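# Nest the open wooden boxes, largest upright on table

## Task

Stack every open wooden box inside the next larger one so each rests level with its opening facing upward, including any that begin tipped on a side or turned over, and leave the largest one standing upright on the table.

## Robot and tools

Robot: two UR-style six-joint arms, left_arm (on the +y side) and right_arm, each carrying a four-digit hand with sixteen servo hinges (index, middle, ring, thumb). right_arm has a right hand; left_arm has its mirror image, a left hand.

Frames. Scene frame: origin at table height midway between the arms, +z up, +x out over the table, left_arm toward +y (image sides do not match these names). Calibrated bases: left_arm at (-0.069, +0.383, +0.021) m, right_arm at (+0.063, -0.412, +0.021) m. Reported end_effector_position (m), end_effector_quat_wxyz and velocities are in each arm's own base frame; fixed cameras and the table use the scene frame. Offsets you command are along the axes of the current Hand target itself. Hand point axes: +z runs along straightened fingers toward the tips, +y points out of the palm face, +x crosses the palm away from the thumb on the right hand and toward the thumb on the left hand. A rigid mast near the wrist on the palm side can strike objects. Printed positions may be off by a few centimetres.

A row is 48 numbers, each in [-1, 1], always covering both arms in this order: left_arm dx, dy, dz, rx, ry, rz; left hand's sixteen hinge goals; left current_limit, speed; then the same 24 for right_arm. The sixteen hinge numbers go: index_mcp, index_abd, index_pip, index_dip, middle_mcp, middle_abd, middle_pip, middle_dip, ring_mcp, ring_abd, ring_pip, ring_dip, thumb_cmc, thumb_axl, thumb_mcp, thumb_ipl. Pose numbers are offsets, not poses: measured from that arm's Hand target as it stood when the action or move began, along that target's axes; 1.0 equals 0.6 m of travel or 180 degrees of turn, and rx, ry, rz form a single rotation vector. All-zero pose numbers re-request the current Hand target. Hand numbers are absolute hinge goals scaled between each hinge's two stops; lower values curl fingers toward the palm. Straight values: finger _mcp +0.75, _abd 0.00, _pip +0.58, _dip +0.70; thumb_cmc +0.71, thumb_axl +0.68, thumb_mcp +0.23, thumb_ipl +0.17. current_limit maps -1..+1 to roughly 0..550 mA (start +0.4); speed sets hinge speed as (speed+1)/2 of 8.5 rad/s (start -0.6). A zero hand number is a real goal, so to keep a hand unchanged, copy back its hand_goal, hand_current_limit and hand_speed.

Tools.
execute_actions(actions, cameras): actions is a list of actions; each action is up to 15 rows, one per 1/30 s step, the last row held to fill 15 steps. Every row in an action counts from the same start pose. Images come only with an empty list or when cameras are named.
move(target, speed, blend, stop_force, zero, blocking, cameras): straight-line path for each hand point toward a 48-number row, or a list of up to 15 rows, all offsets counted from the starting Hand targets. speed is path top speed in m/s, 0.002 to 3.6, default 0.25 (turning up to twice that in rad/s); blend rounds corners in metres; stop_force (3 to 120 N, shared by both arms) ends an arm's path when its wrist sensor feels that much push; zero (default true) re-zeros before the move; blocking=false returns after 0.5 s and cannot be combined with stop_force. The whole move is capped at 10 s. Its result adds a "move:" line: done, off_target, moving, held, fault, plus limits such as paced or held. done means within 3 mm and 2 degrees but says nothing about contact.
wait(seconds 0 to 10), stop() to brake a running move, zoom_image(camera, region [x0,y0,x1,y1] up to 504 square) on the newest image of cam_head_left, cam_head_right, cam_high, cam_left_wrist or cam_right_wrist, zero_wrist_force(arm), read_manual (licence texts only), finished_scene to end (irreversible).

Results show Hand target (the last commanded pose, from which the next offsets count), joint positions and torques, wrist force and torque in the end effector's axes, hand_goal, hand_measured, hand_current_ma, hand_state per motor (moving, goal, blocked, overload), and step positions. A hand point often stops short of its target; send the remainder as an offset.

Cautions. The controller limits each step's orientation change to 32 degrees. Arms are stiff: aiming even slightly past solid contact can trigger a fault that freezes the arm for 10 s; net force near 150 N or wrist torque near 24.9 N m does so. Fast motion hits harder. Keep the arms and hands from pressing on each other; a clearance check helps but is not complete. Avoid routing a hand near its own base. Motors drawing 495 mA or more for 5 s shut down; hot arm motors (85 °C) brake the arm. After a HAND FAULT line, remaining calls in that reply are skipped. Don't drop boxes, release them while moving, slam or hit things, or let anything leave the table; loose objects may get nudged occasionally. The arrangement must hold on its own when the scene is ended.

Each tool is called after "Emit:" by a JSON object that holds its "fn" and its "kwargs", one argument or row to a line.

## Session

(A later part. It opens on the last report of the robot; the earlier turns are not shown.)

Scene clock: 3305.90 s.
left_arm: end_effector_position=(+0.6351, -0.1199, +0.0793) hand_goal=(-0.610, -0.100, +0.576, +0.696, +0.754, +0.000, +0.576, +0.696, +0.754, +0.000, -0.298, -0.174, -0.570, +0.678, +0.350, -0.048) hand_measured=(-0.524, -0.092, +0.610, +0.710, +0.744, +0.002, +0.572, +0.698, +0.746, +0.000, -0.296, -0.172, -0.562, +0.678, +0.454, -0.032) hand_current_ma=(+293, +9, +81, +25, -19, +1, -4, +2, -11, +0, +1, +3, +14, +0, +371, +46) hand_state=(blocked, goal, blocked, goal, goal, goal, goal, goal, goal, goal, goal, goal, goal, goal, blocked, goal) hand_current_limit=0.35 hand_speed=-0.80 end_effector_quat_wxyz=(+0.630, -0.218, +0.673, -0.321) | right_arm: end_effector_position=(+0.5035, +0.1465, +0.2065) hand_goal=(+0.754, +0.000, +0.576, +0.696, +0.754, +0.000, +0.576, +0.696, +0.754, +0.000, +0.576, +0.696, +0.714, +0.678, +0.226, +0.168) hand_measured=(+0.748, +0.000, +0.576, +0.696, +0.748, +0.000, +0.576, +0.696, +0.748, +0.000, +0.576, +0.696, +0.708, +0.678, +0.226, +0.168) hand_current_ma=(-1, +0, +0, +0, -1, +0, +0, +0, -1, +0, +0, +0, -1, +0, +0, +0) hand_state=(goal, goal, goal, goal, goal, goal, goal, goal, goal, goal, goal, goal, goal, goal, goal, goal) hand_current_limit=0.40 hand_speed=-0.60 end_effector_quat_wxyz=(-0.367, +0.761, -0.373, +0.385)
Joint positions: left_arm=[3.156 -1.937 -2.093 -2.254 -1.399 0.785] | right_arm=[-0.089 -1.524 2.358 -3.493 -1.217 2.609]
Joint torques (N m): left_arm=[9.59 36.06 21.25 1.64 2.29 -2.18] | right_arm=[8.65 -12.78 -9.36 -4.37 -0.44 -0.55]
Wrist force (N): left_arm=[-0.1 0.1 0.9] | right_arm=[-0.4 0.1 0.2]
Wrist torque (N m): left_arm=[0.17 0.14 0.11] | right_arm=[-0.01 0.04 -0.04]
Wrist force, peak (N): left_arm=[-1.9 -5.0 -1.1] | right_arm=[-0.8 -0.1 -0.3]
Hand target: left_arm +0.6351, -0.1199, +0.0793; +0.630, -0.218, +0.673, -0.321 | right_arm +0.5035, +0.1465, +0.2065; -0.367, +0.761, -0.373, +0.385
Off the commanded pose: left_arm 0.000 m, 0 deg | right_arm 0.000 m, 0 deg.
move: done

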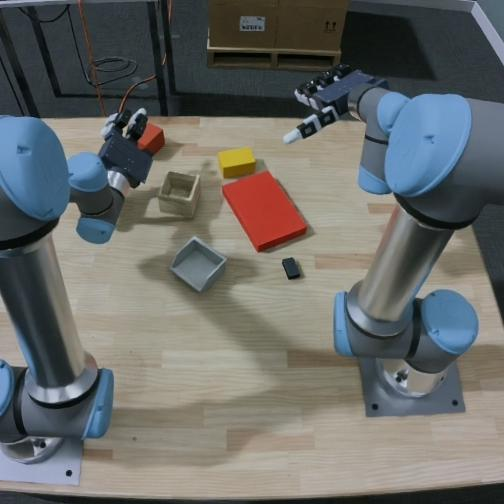

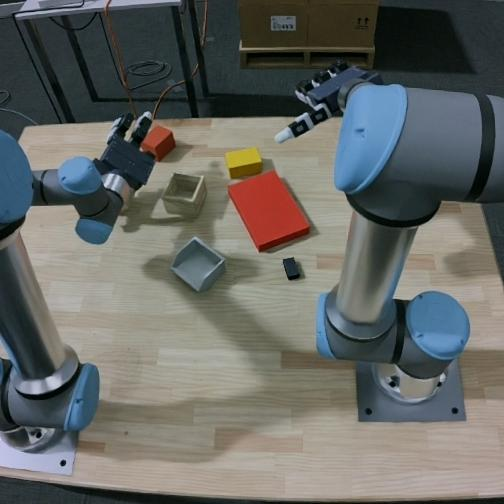

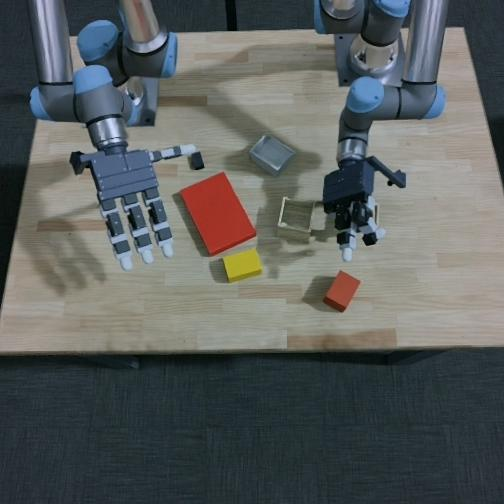

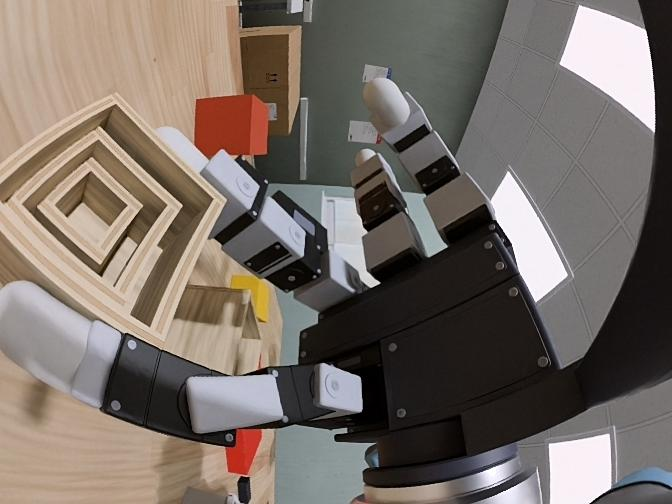

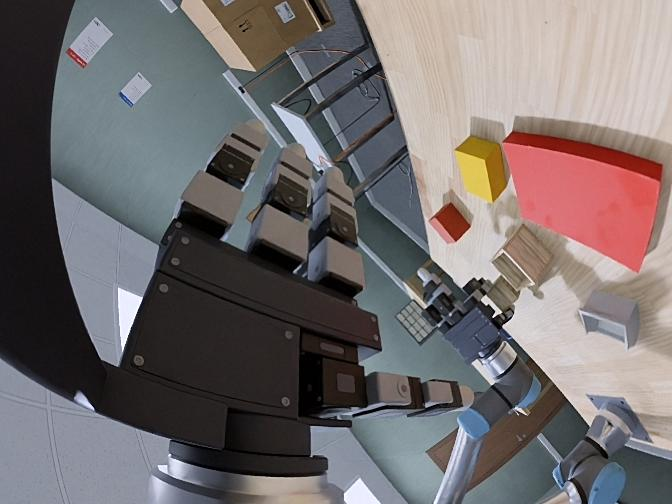

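Emit:
{"fn": "execute_actions", "kwargs": {
  "actions": [],
  "cameras": ["all"]
}}

Emit:
{"fn": "zoom_image", "kwargs": {
  "camera": "cam_high",
  "region": [300, 150, 420, 270]
}}

Emit:
{"fn": "zoom_image", "kwargs": {
  "camera": "cam_right_wrist",
  "region": [440, 220, 560, 340]
}}

Emit:
{"fn": "zoom_image", "kwargs": {
  "camera": "cam_left_wrist",
  "region": [0, 0, 336, 336]
}}

Scene clock: 3324.13 s.
left_arm: end_effector_position=(+0.6351, -0.1199, +0.0793) hand_goal=(-0.610, -0.100, +0.576, +0.696, +0.754, +0.000, +0.576, +0.696, +0.754, +0.000, -0.298, -0.174, -0.570, +0.678, +0.350, -0.048) hand_measured=(-0.524, -0.092, +0.610, +0.710, +0.744, +0.002, +0.572, +0.698, +0.746, +0.000, -0.296, -0.172, -0.562, +0.678, +0.454, -0.032) hand_current_ma=(+293, +9, +81, +25, -19, +1, -4, +2, -11, +0, +1, +3, +14, +0, +371, +46) hand_state=(blocked, goal, blocked, goal, goal, goal, goal, goal, goal, goal, goal, goal, goal, goal, blocked, goal) hand_current_limit=0.35 hand_speed=-0.80 end_effector_quat_wxyz=(+0.630, -0.218, +0.673, -0.321) | right_arm: end_effector_position=(+0.5035, +0.1465, +0.2065) hand_goal=(+0.754, +0.000, +0.576, +0.696, +0.754, +0.000, +0.576, +0.696, +0.754, +0.000, +0.576, +0.696, +0.714, +0.678, +0.226, +0.168) hand_measured=(+0.748, +0.000, +0.576, +0.696, +0.748, +0.000, +0.576, +0.696, +0.748, +0.000, +0.576, +0.696, +0.708, +0.678, +0.226, +0.168) hand_current_ma=(-1, +0, +0, +0, -1, +0, +0, +0, -1, +0, +0, +0, -1, +0, +0, +0) hand_state=(goal, goal, goal, goal, goal, goal, goal, goal, goal, goal, goal, goal, goal, goal, goal, goal) hand_current_limit=0.40 hand_speed=-0.60 end_effector_quat_wxyz=(-0.367, +0.761, -0.373, +0.385)
Joint positions: left_arm=[3.156 -1.936 -2.093 -2.254 -1.399 0.786] | right_arm=[-0.089 -1.524 2.358 -3.493 -1.217 2.609]
Joint velocities: within noise
Joint torques (N m): left_arm=[9.34 44.39 11.32 -0.06 1.94 2.33] | right_arm=[9.12 -12.4 -9.83 -4.29 -0.44 -0.57]
Motor temperatures (°C): left_arm=[25 27 25 32 28 26] | right_arm=[23 23 24 39 33 30]
Wrist force (N): left_arm=[-0.2 0.4 1.4] | right_arm=[-0.3 -0.2 0.0]
Wrist torque (N m): left_arm=[0.16 0.16 0.10] | right_arm=[-0.03 0.04 -0.04]
Wrist force, peak (N): left_arm=[-0.2 0.4 1.4] | right_arm=[-0.8 0.0 0.0]
Hand target: left_arm +0.6351, -0.1199, +0.0793; +0.630, -0.218, +0.673, -0.321 | right_arm +0.5035, +0.1465, +0.2065; -0.367, +0.761, -0.373, +0.385
Off the commanded pose: left_arm 0.000 m, 0 deg | right_arm 0.000 m, 0 deg.

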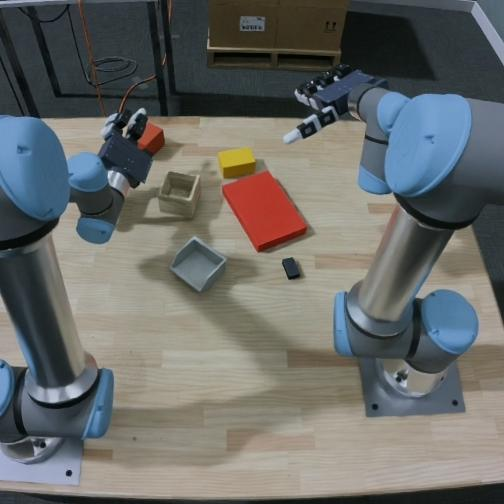

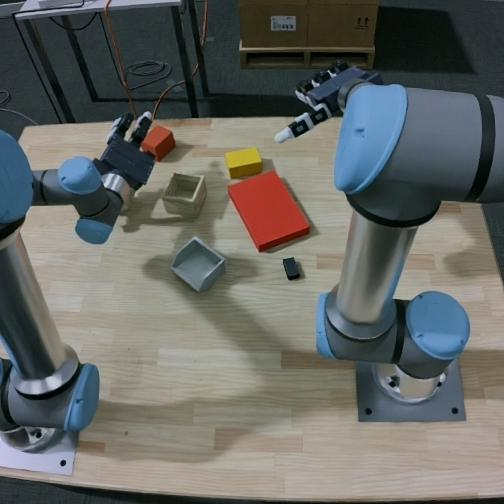

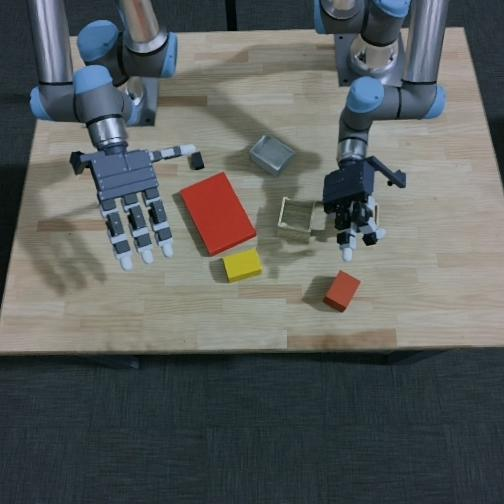

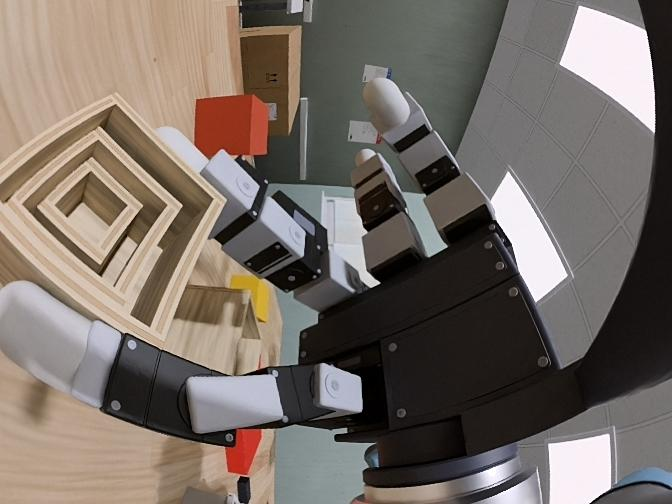

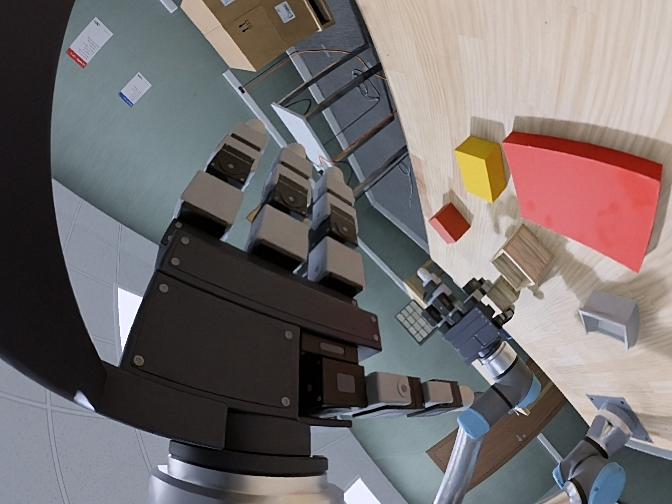

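Scaled by 4.200 from the camera's 504x504 image, which has a finer 720x720 frame.

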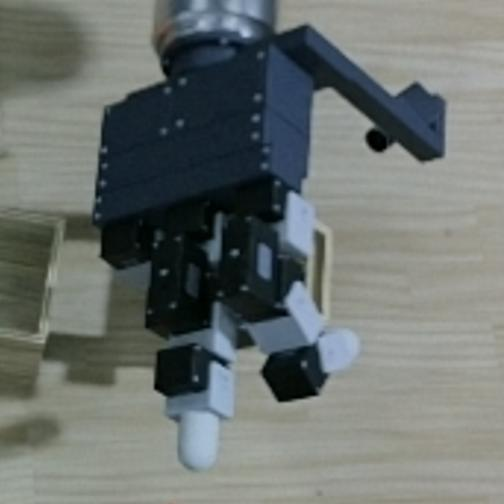

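Scaled by 4.200 from the camera's 672x504 image, which has a finer 960x720 frame.

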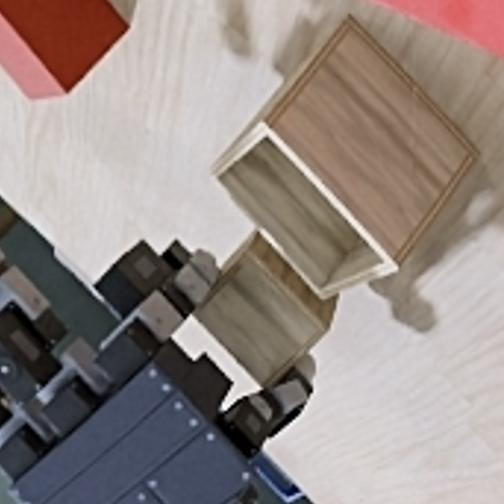

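Scaled by 1.500 from the camera's 672x504 image, which has a finer 960x720 frame.

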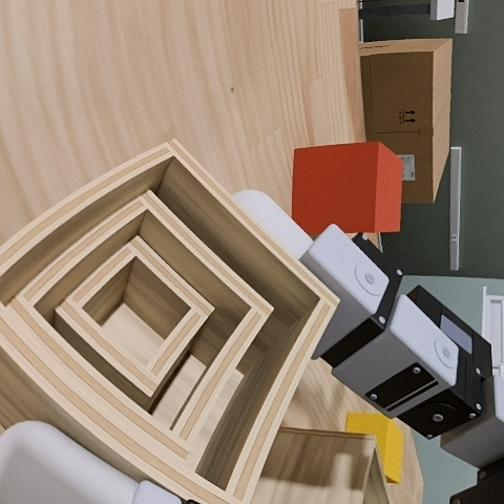

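Emit:
{"fn": "move", "kwargs": {
  "target": [0.0236,0.0236,0,0,0,0, -0.61,-0.1,0.576,0.696,0.754,0,0.576,0.696,0.754,0,-0.299,-0.174,-0.571,0.678,0.35,-0.049,-0.35,-0.8, 0,0,0,0,0,0, 0.754,0,0.576,0.696,0.754,0,0.576,0.696,0.754,0,0.576,0.696,0.714,0.678,0.226,0.168,0.4,-0.6],
  "speed": 0.02,
  "stop_force": 3,
  "cameras": ["cam_left_wrist"]
}}

Scene clock: 3332.93 s.
left_arm: end_effector_position=(+0.6351, -0.1199, +0.0771) hand_goal=(-0.610, -0.100, +0.576, +0.696, +0.754, +0.000, +0.576, +0.696, +0.754, +0.000, -0.298, -0.174, -0.570, +0.678, +0.350, -0.048) hand_measured=(-0.522, -0.096, +0.610, +0.710, +0.744, +0.002, +0.572, +0.698, +0.746, +0.000, -0.296, -0.172, -0.568, +0.678, +0.454, -0.032) hand_current_ma=(+179, +5, +81, +25, -19, +1, -4, +2, -11, +0, +1, +3, +2, +0, +179, +46) hand_state=(blocked, goal, blocked, goal, goal, goal, goal, goal, goal, goal, goal, goal, goal, goal, blocked, goal) hand_current_limit=-0.35 hand_speed=-0.80 end_effector_quat_wxyz=(+0.630, -0.218, +0.672, -0.321) | right_arm: end_effector_position=(+0.5035, +0.1465, +0.2065) hand_goal=(+0.754, +0.000, +0.576, +0.696, +0.754, +0.000, +0.576, +0.696, +0.754, +0.000, +0.576, +0.696, +0.714, +0.678, +0.226, +0.168) hand_measured=(+0.748, +0.000, +0.576, +0.696, +0.748, +0.000, +0.576, +0.696, +0.748, +0.000, +0.576, +0.696, +0.708, +0.678, +0.226, +0.168) hand_current_ma=(-1, +0, +0, +0, -1, +0, +0, +0, -1, +0, +0, +0, -1, +0, +0, +0) hand_state=(goal, goal, goal, goal, goal, goal, goal, goal, goal, goal, goal, goal, goal, goal, goal, goal) hand_current_limit=0.40 hand_speed=-0.60 end_effector_quat_wxyz=(-0.367, +0.761, -0.373, +0.385)
Joint positions: left_arm=[3.156 -1.941 -2.094 -2.248 -1.399 0.786] | right_arm=[-0.089 -1.524 2.358 -3.493 -1.217 2.609]
Joint torques (N m): left_arm=[5.46 42.11 23.32 4.32 1.91 2.19] | right_arm=[8.84 -12.71 -10.12 -4.23 -0.45 -0.61]
Wrist force (N): left_arm=[-0.3 0.2 0.7] | right_arm=[-0.5 0.0 -0.1]
Wrist torque (N m): left_arm=[0.20 0.16 0.12] | right_arm=[0.00 0.06 -0.04]
Wrist force, peak (N): left_arm=[-2.8 -3.3 2.1] | right_arm=[-0.8 0.3 -0.2]
Hand target: left_arm +0.6351, -0.1199, +0.0771; +0.630, -0.218, +0.672, -0.321 (not the last commanded pose) | right_arm +0.5035, +0.1465, +0.2065; -0.367, +0.761, -0.373, +0.385
Off the commanded pose: left_arm 0.018 m, 0 deg | right_arm 0.000 m, 0 deg.
move: contact (left_arm)
Images, in order (width x height): cam_left_wrist 672x504.

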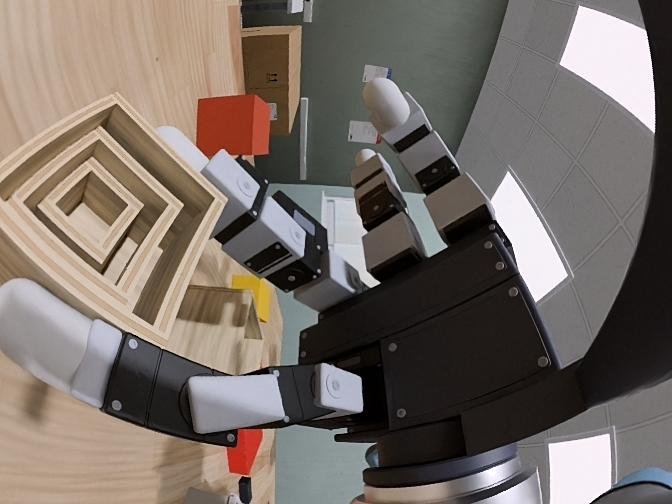

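Emit:
{"fn": "execute_actions", "kwargs": {
  "actions": [],
  "cameras": ["cam_head_right", "cam_right_wrist", "cam_high","cam_head_left","cam_left_wrist"]
}}

Emit:
{"fn": "zoom_image", "kwargs": {
  "camera": "cam_head_right",
  "region": [80, 100, 220, 240]
}}

Emit:
{"fn": "zoom_image", "kwargs": {
  "camera": "cam_right_wrist",
  "region": [470, 250, 540, 320]
}}

Emit:
{"fn": "zoom_image", "kwargs": {
  "camera": "cam_high",
  "region": [320, 170, 400, 250]
}}

Scene clock: 3338.87 s.
left_arm: end_effector_position=(+0.6351, -0.1199, +0.0771) hand_goal=(-0.610, -0.100, +0.576, +0.696, +0.754, +0.000, +0.576, +0.696, +0.754, +0.000, -0.298, -0.174, -0.570, +0.678, +0.350, -0.048) hand_measured=(-0.522, -0.096, +0.610, +0.710, +0.744, +0.002, +0.572, +0.698, +0.746, +0.000, -0.296, -0.172, -0.568, +0.678, +0.454, -0.032) hand_current_ma=(+179, +5, +81, +25, -19, +1, -4, +2, -11, +0, +1, +3, +2, +0, +179, +46) hand_state=(blocked, goal, blocked, goal, goal, goal, goal, goal, goal, goal, goal, goal, goal, goal, blocked, goal) hand_current_limit=-0.35 hand_speed=-0.80 end_effector_quat_wxyz=(+0.630, -0.218, +0.672, -0.321) | right_arm: end_effector_position=(+0.5035, +0.1465, +0.2065) hand_goal=(+0.754, +0.000, +0.576, +0.696, +0.754, +0.000, +0.576, +0.696, +0.754, +0.000, +0.576, +0.696, +0.714, +0.678, +0.226, +0.168) hand_measured=(+0.748, +0.000, +0.576, +0.696, +0.748, +0.000, +0.576, +0.696, +0.748, +0.000, +0.576, +0.696, +0.708, +0.678, +0.226, +0.168) hand_current_ma=(-1, +0, +0, +0, -1, +0, +0, +0, -1, +0, +0, +0, -1, +0, +0, +0) hand_state=(goal, goal, goal, goal, goal, goal, goal, goal, goal, goal, goal, goal, goal, goal, goal, goal) hand_current_limit=0.40 hand_speed=-0.60 end_effector_quat_wxyz=(-0.367, +0.761, -0.373, +0.385)
Joint positions: left_arm=[3.156 -1.941 -2.094 -2.248 -1.399 0.786] | right_arm=[-0.089 -1.524 2.358 -3.493 -1.217 2.609]
Joint velocities: within noise
Joint torques (N m): left_arm=[-0.09 45.1 25 4.12 1.18 2.22] | right_arm=[8.78 -12.67 -9.57 -4.4 -0.45 -0.64]
Motor temperatures (°C): left_arm=[25 27 25 32 28 26] | right_arm=[23 23 24 39 33 30]
Wrist force (N): left_arm=[-0.5 0.1 1.1] | right_arm=[-0.7 0.0 0.1]
Wrist torque (N m): left_arm=[0.15 0.19 0.11] | right_arm=[-0.01 0.09 -0.06]
Wrist force, peak (N): left_arm=[-0.5 -0.2 1.3] | right_arm=[-0.9 0.1 -0.3]
Hand target: left_arm +0.6351, -0.1199, +0.0771; +0.630, -0.218, +0.672, -0.321 (not the last commanded pose) | right_arm +0.5035, +0.1465, +0.2065; -0.367, +0.761, -0.373, +0.385
Off the commanded pose: left_arm 0.018 m, 0 deg | right_arm 0.000 m, 0 deg.

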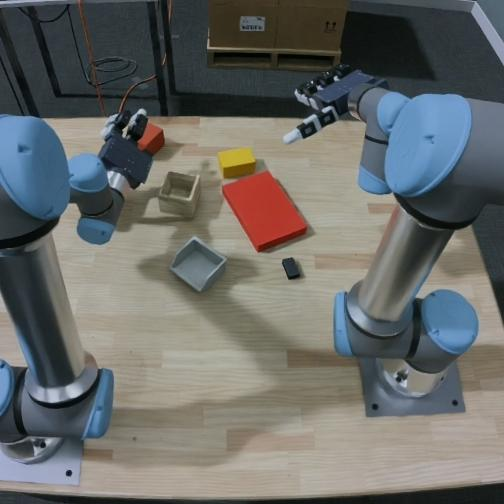

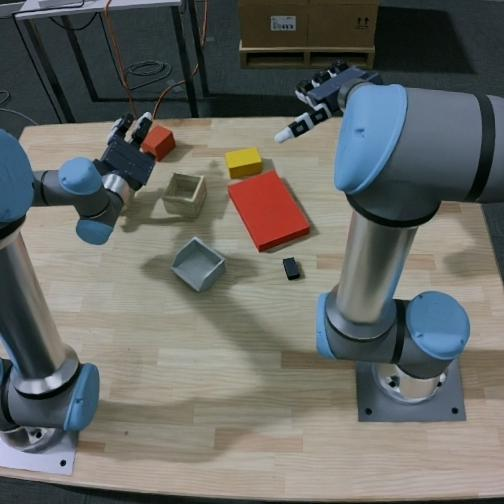

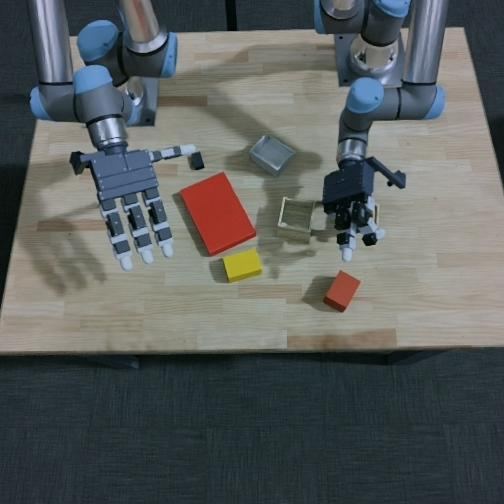

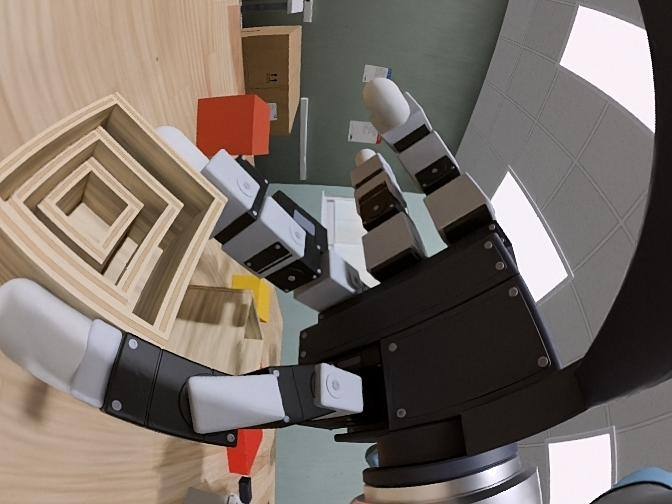

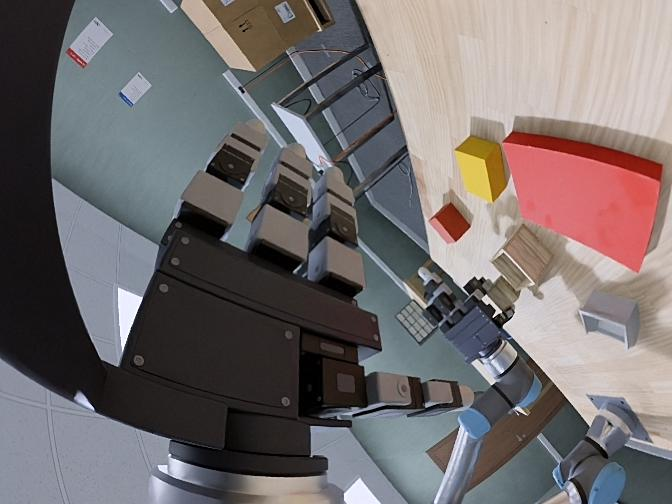

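Scaled by 3.600 from the camera's 504x504 image, which has a finer 720x720 frame.

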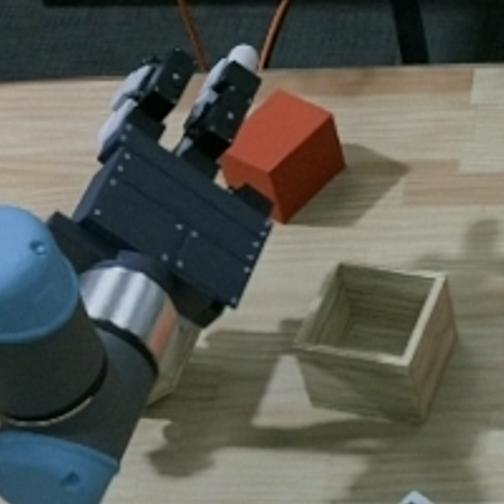

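Scaled by 7.200 from the camera's 672x504 image, which has a finer 960x720 frame.

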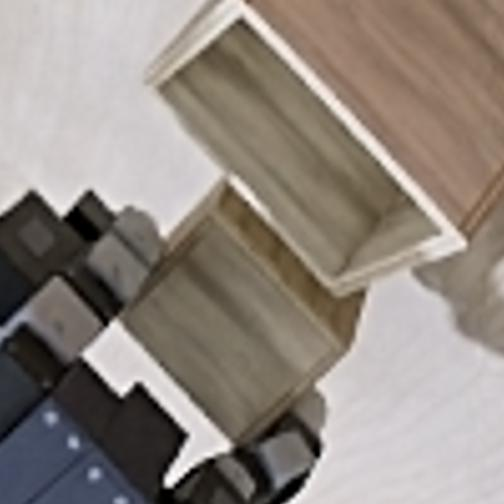

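Scaled by 6.300 from the camera's 504x504 image, which has a finer 720x720 frame.

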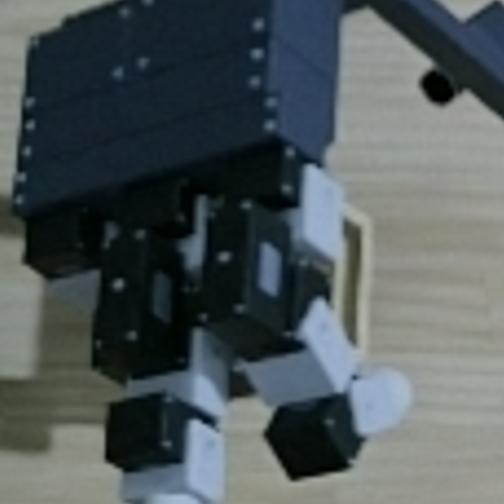

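Emit:
{"fn": "move", "kwargs": {
  "target": [
    [-0.0353,-0.0353,0,0,0,0, -0.61,-0.1,0.576,0.696,0.754,0,0.576,0.696,0.754,0,-0.299,-0.174,-0.571,0.678,0.35,-0.049,0.35,-0.8, 0,0,0,0,0,0, 0.754,0,0.576,0.696,0.754,0,0.576,0.696,0.754,0,0.576,0.696,0.714,0.678,0.226,0.168,0.4,-0.6],
    [-0.1482,0.0775,-0.0692,0,0,0, -0.61,-0.1,0.576,0.696,0.754,0,0.576,0.696,0.754,0,-0.299,-0.174,-0.571,0.678,0.35,-0.049,0.35,-0.8, 0,0,0,0,0,0, 0.754,0,0.576,0.696,0.754,0,0.576,0.696,0.754,0,0.576,0.696,0.714,0.678,0.226,0.168,0.4,-0.6]
  ],
  "speed": 0.08,
  "cameras": ["cam_high"]
}}

Scene clock: 3408.70 s.
left_arm: end_effector_position=(+0.6091, -0.0188, +0.1073) hand_goal=(-0.610, -0.100, +0.576, +0.696, +0.754, +0.000, +0.576, +0.696, +0.754, +0.000, -0.298, -0.174, -0.570, +0.678, +0.350, -0.048) hand_measured=(-0.522, -0.092, +0.610, +0.710, +0.744, +0.002, +0.572, +0.698, +0.746, +0.000, -0.296, -0.172, -0.560, +0.678, +0.450, -0.032) hand_current_ma=(+302, +8, +82, +25, -19, +1, -4, +2, -11, +0, +1, +3, +15, +0, +371, +46) hand_state=(blocked, goal, blocked, goal, goal, goal, goal, goal, goal, goal, goal, goal, goal, goal, blocked, goal) hand_current_limit=0.35 hand_speed=-0.80 end_effector_quat_wxyz=(+0.630, -0.218, +0.672, -0.321) | right_arm: end_effector_position=(+0.5035, +0.1465, +0.2065) hand_goal=(+0.754, +0.000, +0.576, +0.696, +0.754, +0.000, +0.576, +0.696, +0.754, +0.000, +0.576, +0.696, +0.714, +0.678, +0.226, +0.168) hand_measured=(+0.748, +0.000, +0.576, +0.696, +0.748, +0.000, +0.576, +0.696, +0.748, +0.000, +0.576, +0.696, +0.708, +0.678, +0.226, +0.168) hand_current_ma=(-1, +0, +0, +0, -1, +0, +0, +0, -1, +0, +0, +0, -1, +0, +0, +0) hand_state=(goal, goal, goal, goal, goal, goal, goal, goal, goal, goal, goal, goal, goal, goal, goal, goal) hand_current_limit=0.40 hand_speed=-0.60 end_effector_quat_wxyz=(-0.367, +0.761, -0.373, +0.385)
Joint positions: left_arm=[3.434 -1.79 -2.2 -2.293 -1.122 0.786] | right_arm=[-0.089 -1.524 2.358 -3.493 -1.217 2.609]
Joint torques (N m): left_arm=[-1.51 11.7 24.23 0.99 -1.54 -1.61] | right_arm=[8.61 -12.48 -9.33 -4.34 -0.51 -0.59]
Wrist force (N): left_arm=[-0.1 0.4 0.8] | right_arm=[-0.5 -0.2 -0.2]
Wrist torque (N m): left_arm=[0.20 0.16 0.10] | right_arm=[-0.01 0.06 -0.05]
Wrist force, peak (N): left_arm=[1.1 -0.2 1.5] | right_arm=[-0.8 0.2 0.2]
Hand target: left_arm +0.6091, -0.0188, +0.1072; +0.630, -0.218, +0.672, -0.321 | right_arm +0.5035, +0.1465, +0.2065; -0.367, +0.761, -0.373, +0.385
Off the commanded pose: left_arm 0.000 m, 0 deg | right_arm 0.000 m, 0 deg.
move: done
Images, in order (width x height): cam_high 504x504.

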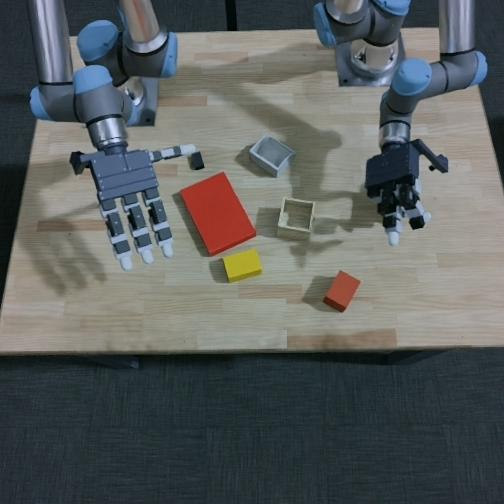

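Emit:
{"fn": "move", "kwargs": {
  "target": [0.0673,0.0091,0,0,0,0.25, -0.61,-0.1,0.576,0.696,0.754,0,0.576,0.696,0.754,0,-0.299,-0.174,-0.571,0.678,0.35,-0.049,0.35,-0.8, 0,0,0,0,0,0, 0.754,0,0.576,0.696,0.754,0,0.576,0.696,0.754,0,0.576,0.696,0.714,0.678,0.226,0.168,0.4,-0.6],
  "speed": 0.12,
  "cameras": ["cam_high","cam_left_wrist","cam_head_left","cam_right_wrist"]
}}

Emit:
{"fn": "zoom_image", "kwargs": {
  "camera": "cam_right_wrist",
  "region": [430, 250, 550, 370]
}}

Emit:
{"fn": "zoom_image", "kwargs": {
  "camera": "cam_high",
  "region": [350, 130, 450, 230]
}}

Scene clock: 3419.57 s.
left_arm: end_effector_position=(+0.6052, -0.0432, +0.0746) hand_goal=(-0.610, -0.100, +0.576, +0.696, +0.754, +0.000, +0.576, +0.696, +0.754, +0.000, -0.298, -0.174, -0.570, +0.678, +0.350, -0.048) hand_measured=(-0.522, -0.090, +0.610, +0.710, +0.752, +0.002, +0.572, +0.698, +0.752, +0.000, -0.296, -0.172, -0.554, +0.678, +0.450, -0.032) hand_current_ma=(+302, +12, +82, +25, -3, +1, -3, +2, -2, +0, +1, +3, +29, +0, +371, +46) hand_state=(blocked, goal, blocked, goal, goal, goal, goal, goal, goal, goal, goal, goal, goal, goal, blocked, goal) hand_current_limit=0.35 hand_speed=-0.80 end_effector_quat_wxyz=(+0.705, +0.056, +0.705, -0.056) | right_arm: end_effector_position=(+0.5035, +0.1465, +0.2065) hand_goal=(+0.754, +0.000, +0.576, +0.696, +0.754, +0.000, +0.576, +0.696, +0.754, +0.000, +0.576, +0.696, +0.714, +0.678, +0.226, +0.168) hand_measured=(+0.748, +0.000, +0.576, +0.696, +0.748, +0.000, +0.576, +0.696, +0.748, +0.000, +0.576, +0.696, +0.708, +0.678, +0.226, +0.168) hand_current_ma=(-1, +0, +0, +0, -1, +0, +0, +0, -1, +0, +0, +0, -1, +0, +0, +0) hand_state=(goal, goal, goal, goal, goal, goal, goal, goal, goal, goal, goal, goal, goal, goal, goal, goal) hand_current_limit=0.40 hand_speed=-0.60 end_effector_quat_wxyz=(-0.367, +0.761, -0.373, +0.385)
Joint positions: left_arm=[3.259 -2.003 -2.25 -2.031 -1.296 1.571] | right_arm=[-0.089 -1.524 2.358 -3.493 -1.217 2.609]
Joint torques (N m): left_arm=[10.7 44 8.55 -0.26 2.06 -0.84] | right_arm=[8.22 -12.44 -9.79 -4.26 -0.47 -0.6]
Wrist force (N): left_arm=[-0.7 -0.1 1.4] | right_arm=[-0.5 -0.1 -0.1]
Wrist torque (N m): left_arm=[0.15 0.26 0.00] | right_arm=[-0.02 0.06 -0.06]
Wrist force, peak (N): left_arm=[-0.8 -0.1 1.8] | right_arm=[-0.8 0.1 -0.2]
Hand target: left_arm +0.6052, -0.0432, +0.0747; +0.705, +0.056, +0.705, -0.055 | right_arm +0.5035, +0.1465, +0.2065; -0.367, +0.761, -0.373, +0.385
Off the commanded pose: left_arm 0.000 m, 0 deg | right_arm 0.000 m, 0 deg.
move: done
Images, in order (width x height): cam_head_left 504x504, cam_high 504x504, cam_left_wrist 672x504, cam_right_wrist 672x504.

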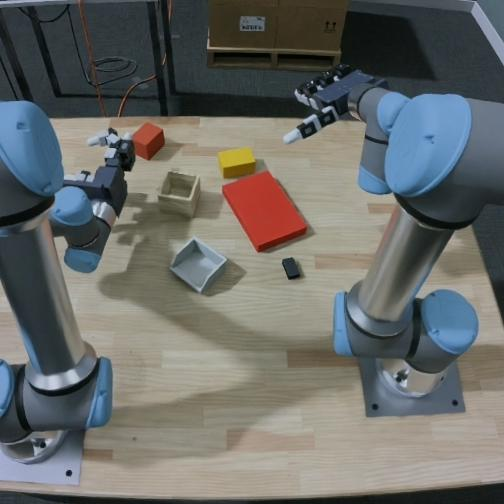

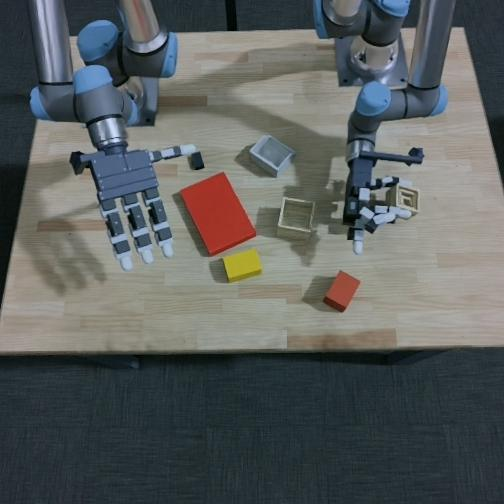

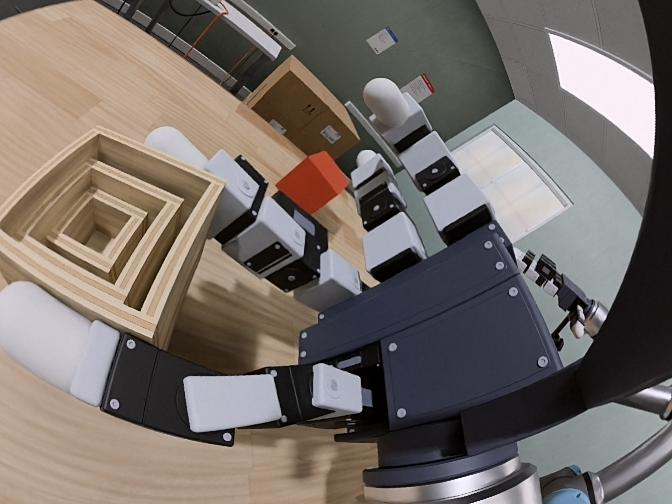

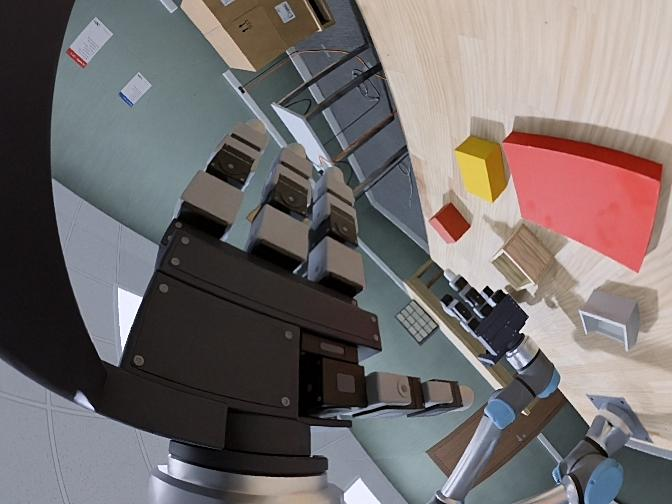

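Scaled by 4.200 from the camera's 672x504 image, which has a finer 960x720 frame.

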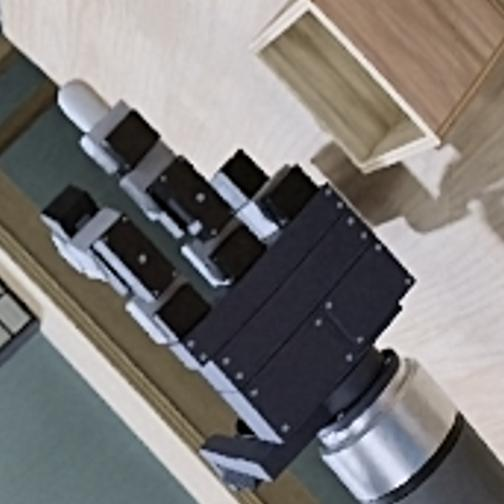

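Scaled by 5.040 from the camera's 504x504 image, which has a finer 720x720 frame.

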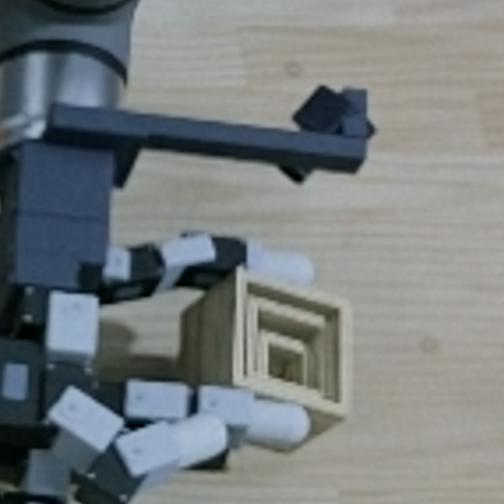

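Emit:
{"fn": "move", "kwargs": {
  "target": [0.05,0,0,0,0,0, -0.61,-0.1,0.576,0.696,0.754,0,0.576,0.696,0.754,0,-0.299,-0.174,-0.571,0.678,0.35,-0.049,0.35,-0.8, 0,0,0,0,0,0, 0.754,0,0.576,0.696,0.754,0,0.576,0.696,0.754,0,0.576,0.696,0.714,0.678,0.226,0.168,0.4,-0.6],
  "speed": 0.06
}}

Emit:
{"fn": "move", "kwargs": {
  "target": [0.035,0,0,0,0,0, -0.61,-0.1,0.576,0.696,0.754,0,0.576,0.696,0.754,0,-0.299,-0.174,-0.571,0.678,0.35,-0.049,0.35,-0.8, 0,0,0,0,0,0, 0.754,0,0.576,0.696,0.754,0,0.576,0.696,0.754,0,0.576,0.696,0.714,0.678,0.226,0.168,0.4,-0.6],
  "speed": 0.02,
  "stop_force": 3,
  "cameras": ["cam_high","cam_left_wrist"]
}}

Emit:
{"fn": "zoom_image", "kwargs": {
  "camera": "cam_high",
  "region": [350, 130, 450, 230]
}}

Scene clock: 3430.87 s.
left_arm: end_effector_position=(+0.6051, -0.0432, +0.0446) hand_goal=(-0.610, -0.100, +0.576, +0.696, +0.754, +0.000, +0.576, +0.696, +0.754, +0.000, -0.298, -0.174, -0.570, +0.678, +0.350, -0.048) hand_measured=(-0.522, -0.090, +0.610, +0.710, +0.752, +0.002, +0.572, +0.698, +0.752, +0.000, -0.296, -0.172, -0.560, +0.678, +0.450, -0.032) hand_current_ma=(+302, +12, +82, +25, -3, +1, -3, +2, -2, +0, +1, +3, +18, +0, +371, +46) hand_state=(blocked, goal, blocked, goal, goal, goal, goal, goal, goal, goal, goal, goal, goal, goal, blocked, goal) hand_current_limit=0.35 hand_speed=-0.80 end_effector_quat_wxyz=(+0.705, +0.056, +0.705, -0.055) | right_arm: end_effector_position=(+0.5035, +0.1465, +0.2065) hand_goal=(+0.754, +0.000, +0.576, +0.696, +0.754, +0.000, +0.576, +0.696, +0.754, +0.000, +0.576, +0.696, +0.714, +0.678, +0.226, +0.168) hand_measured=(+0.748, +0.000, +0.576, +0.696, +0.748, +0.000, +0.576, +0.696, +0.748, +0.000, +0.576, +0.696, +0.708, +0.678, +0.226, +0.168) hand_current_ma=(-1, +0, +0, +0, -1, +0, +0, +0, -1, +0, +0, +0, -1, +0, +0, +0) hand_state=(goal, goal, goal, goal, goal, goal, goal, goal, goal, goal, goal, goal, goal, goal, goal, goal) hand_current_limit=0.40 hand_speed=-0.60 end_effector_quat_wxyz=(-0.367, +0.761, -0.373, +0.385)
Joint positions: left_arm=[3.259 -2.086 -2.255 -1.943 -1.296 1.571] | right_arm=[-0.089 -1.524 2.358 -3.493 -1.217 2.609]
Joint torques (N m): left_arm=[8.48 44.84 12.97 -0.12 1.53 1.91] | right_arm=[8.37 -12.36 -9.46 -4.34 -0.45 -0.67]
Wrist force (N): left_arm=[-1.2 0.4 1.8] | right_arm=[-0.7 0.2 -0.2]
Wrist torque (N m): left_arm=[0.18 0.31 -0.01] | right_arm=[0.04 0.09 -0.05]
Wrist force, peak (N): left_arm=[-1.9 -0.4 1.8] | right_arm=[-0.7 0.1 -0.6]
Hand target: left_arm +0.6052, -0.0432, +0.0447; +0.705, +0.056, +0.705, -0.055 | right_arm +0.5035, +0.1465, +0.2065; -0.367, +0.761, -0.373, +0.385
Off the commanded pose: left_arm 0.000 m, 0 deg | right_arm 0.000 m, 0 deg.
move: done

Scene clock: 3432.13 s.
left_arm: end_effector_position=(+0.6052, -0.0432, +0.0361) hand_goal=(-0.610, -0.100, +0.576, +0.696, +0.754, +0.000, +0.576, +0.696, +0.754, +0.000, -0.298, -0.174, -0.570, +0.678, +0.350, -0.048) hand_measured=(-0.522, -0.104, +0.610, +0.710, +0.752, +0.002, +0.572, +0.698, +0.752, +0.000, -0.296, -0.172, -0.570, +0.678, +0.450, -0.032) hand_current_ma=(+302, -4, +82, +25, -2, +2, -3, +2, -2, +0, +1, +3, +1, +0, +371, +46) hand_state=(blocked, goal, blocked, goal, goal, goal, goal, goal, goal, goal, goal, goal, goal, goal, blocked, goal) hand_current_limit=0.35 hand_speed=-0.80 end_effector_quat_wxyz=(+0.705, +0.056, +0.705, -0.055) | right_arm: end_effector_position=(+0.5035, +0.1465, +0.2065) hand_goal=(+0.754, +0.000, +0.576, +0.696, +0.754, +0.000, +0.576, +0.696, +0.754, +0.000, +0.576, +0.696, +0.714, +0.678, +0.226, +0.168) hand_measured=(+0.748, +0.000, +0.576, +0.696, +0.748, +0.000, +0.576, +0.696, +0.748, +0.000, +0.576, +0.696, +0.708, +0.678, +0.226, +0.168) hand_current_ma=(-1, +0, +0, +0, -1, +0, +0, +0, -1, +0, +0, +0, -1, +0, +0, +0) hand_state=(goal, goal, goal, goal, goal, goal, goal, goal, goal, goal, goal, goal, goal, goal, goal, goal) hand_current_limit=0.40 hand_speed=-0.60 end_effector_quat_wxyz=(-0.367, +0.761, -0.373, +0.385)
Joint positions: left_arm=[3.259 -2.11 -2.254 -1.918 -1.296 1.571] | right_arm=[-0.089 -1.524 2.358 -3.493 -1.217 2.609]
Joint torques (N m): left_arm=[7.09 43.49 8.32 4.04 0.66 0.82] | right_arm=[8.41 -12.72 -9.09 -4.28 -0.44 -0.7]
Wrist force (N): left_arm=[-2.4 -0.2 1.7] | right_arm=[-0.5 0.0 0.1]
Wrist torque (N m): left_arm=[0.16 0.40 0.02] | right_arm=[-0.02 0.07 -0.05]
Wrist force, peak (N): left_arm=[-4.8 0.8 1.4] | right_arm=[-0.8 0.2 0.1]
Hand target: left_arm +0.6052, -0.0432, +0.0361; +0.705, +0.056, +0.705, -0.055 (not the last commanded pose) | right_arm +0.5035, +0.1465, +0.2065; -0.367, +0.761, -0.373, +0.385
Off the commanded pose: left_arm 0.012 m, 0 deg | right_arm 0.000 m, 0 deg.
move: contact (left_arm)
Images, in order (width x height): cam_high 504x504, cam_left_wrist 672x504.

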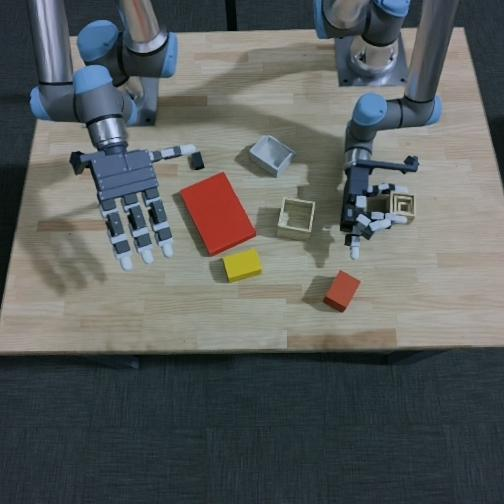

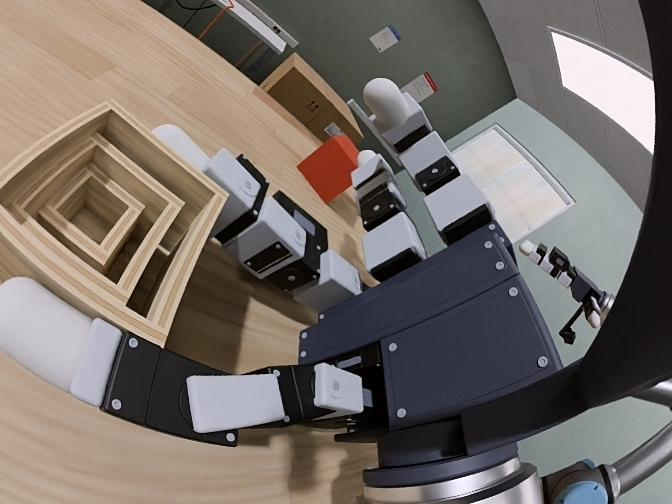

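Scaled by 5.040 from the camera's 504x504 image, which has a finer 720x720 frame.

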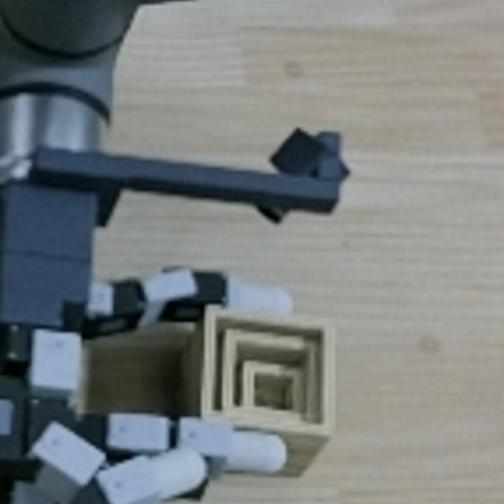

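Emit:
{"fn": "move", "kwargs": {
  "target": [0.0075,0,0,0,0,0, -0.61,-0.1,0.576,0.696,0.754,0,0.576,0.696,0.754,0,-0.299,-0.174,-0.571,0.678,0.35,-0.049,0.35,-0.8, 0,0,0,0,0,0, 0.754,0,0.576,0.696,0.754,0,0.576,0.696,0.754,0,0.576,0.696,0.714,0.678,0.226,0.168,0.4,-0.6],
  "speed": 0.01,
  "stop_force": 8,
  "cameras": ["cam_left_wrist"]
}}

Emit:
{"fn": "zoom_image", "kwargs": {
  "camera": "cam_left_wrist",
  "region": [0, 60, 336, 396]
}}

Scene clock: 3438.13 s.
left_arm: end_effector_position=(+0.6052, -0.0432, +0.0316) hand_goal=(-0.610, -0.100, +0.576, +0.696, +0.754, +0.000, +0.576, +0.696, +0.754, +0.000, -0.298, -0.174, -0.570, +0.678, +0.350, -0.048) hand_measured=(-0.522, -0.124, +0.612, +0.710, +0.752, +0.002, +0.572, +0.698, +0.752, +0.000, -0.296, -0.172, -0.594, +0.678, +0.450, -0.032) hand_current_ma=(+302, -41, +83, +25, -2, +2, -3, +2, -2, +0, +1, +3, -54, +0, +371, +46) hand_state=(blocked, blocked, blocked, goal, goal, goal, goal, goal, goal, goal, goal, goal, blocked, goal, blocked, goal) hand_current_limit=0.35 hand_speed=-0.80 end_effector_quat_wxyz=(+0.705, +0.056, +0.705, -0.055) | right_arm: end_effector_position=(+0.5035, +0.1465, +0.2065) hand_goal=(+0.754, +0.000, +0.576, +0.696, +0.754, +0.000, +0.576, +0.696, +0.754, +0.000, +0.576, +0.696, +0.714, +0.678, +0.226, +0.168) hand_measured=(+0.748, +0.000, +0.576, +0.696, +0.748, +0.000, +0.576, +0.696, +0.748, +0.000, +0.576, +0.696, +0.708, +0.678, +0.226, +0.168) hand_current_ma=(-1, +0, +0, +0, -1, +0, +0, +0, -1, +0, +0, +0, -1, +0, +0, +0) hand_state=(goal, goal, goal, goal, goal, goal, goal, goal, goal, goal, goal, goal, goal, goal, goal, goal) hand_current_limit=0.40 hand_speed=-0.60 end_effector_quat_wxyz=(-0.367, +0.761, -0.373, +0.385)
Joint positions: left_arm=[3.259 -2.123 -2.254 -1.906 -1.296 1.571] | right_arm=[-0.089 -1.524 2.358 -3.493 -1.217 2.609]
Joint torques (N m): left_arm=[7.82 43.04 15.8 -0.64 0.81 0.62] | right_arm=[8.26 -12.64 -9.68 -4.33 -0.48 -0.65]
Wrist force (N): left_arm=[-5.3 -0.2 1.4] | right_arm=[-0.2 0.0 -0.1]
Wrist torque (N m): left_arm=[0.16 0.57 0.13] | right_arm=[0.00 0.03 -0.03]
Wrist force, peak (N): left_arm=[-6.0 -0.1 1.8] | right_arm=[-0.9 -0.1 -0.1]
Hand target: left_arm +0.6052, -0.0432, +0.0316; +0.705, +0.056, +0.705, -0.055 | right_arm +0.5035, +0.1465, +0.2065; -0.367, +0.761, -0.373, +0.385
Off the commanded pose: left_arm 0.000 m, 0 deg | right_arm 0.000 m, 0 deg.
move: done
Images, in order (width x height): cam_left_wrist 672x504.

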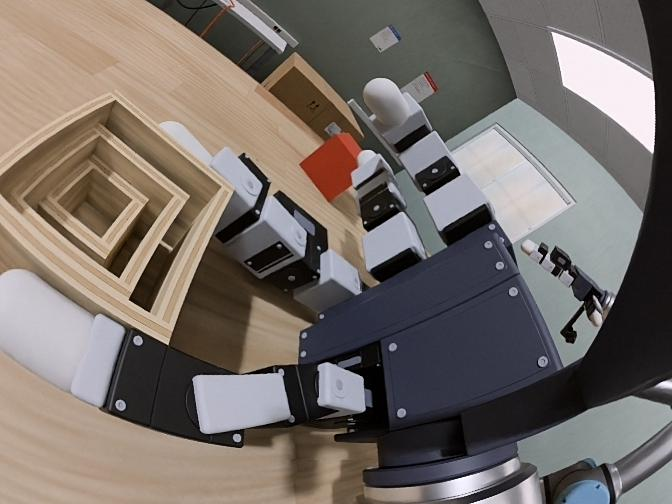

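Scaled by 1.500 from the camera's 672x504 image, which has a finer 960x720 frame.

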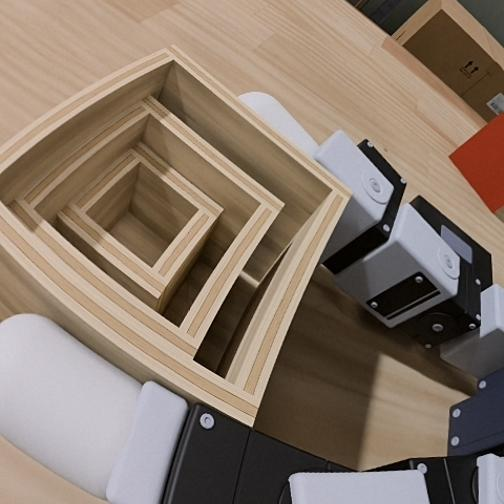

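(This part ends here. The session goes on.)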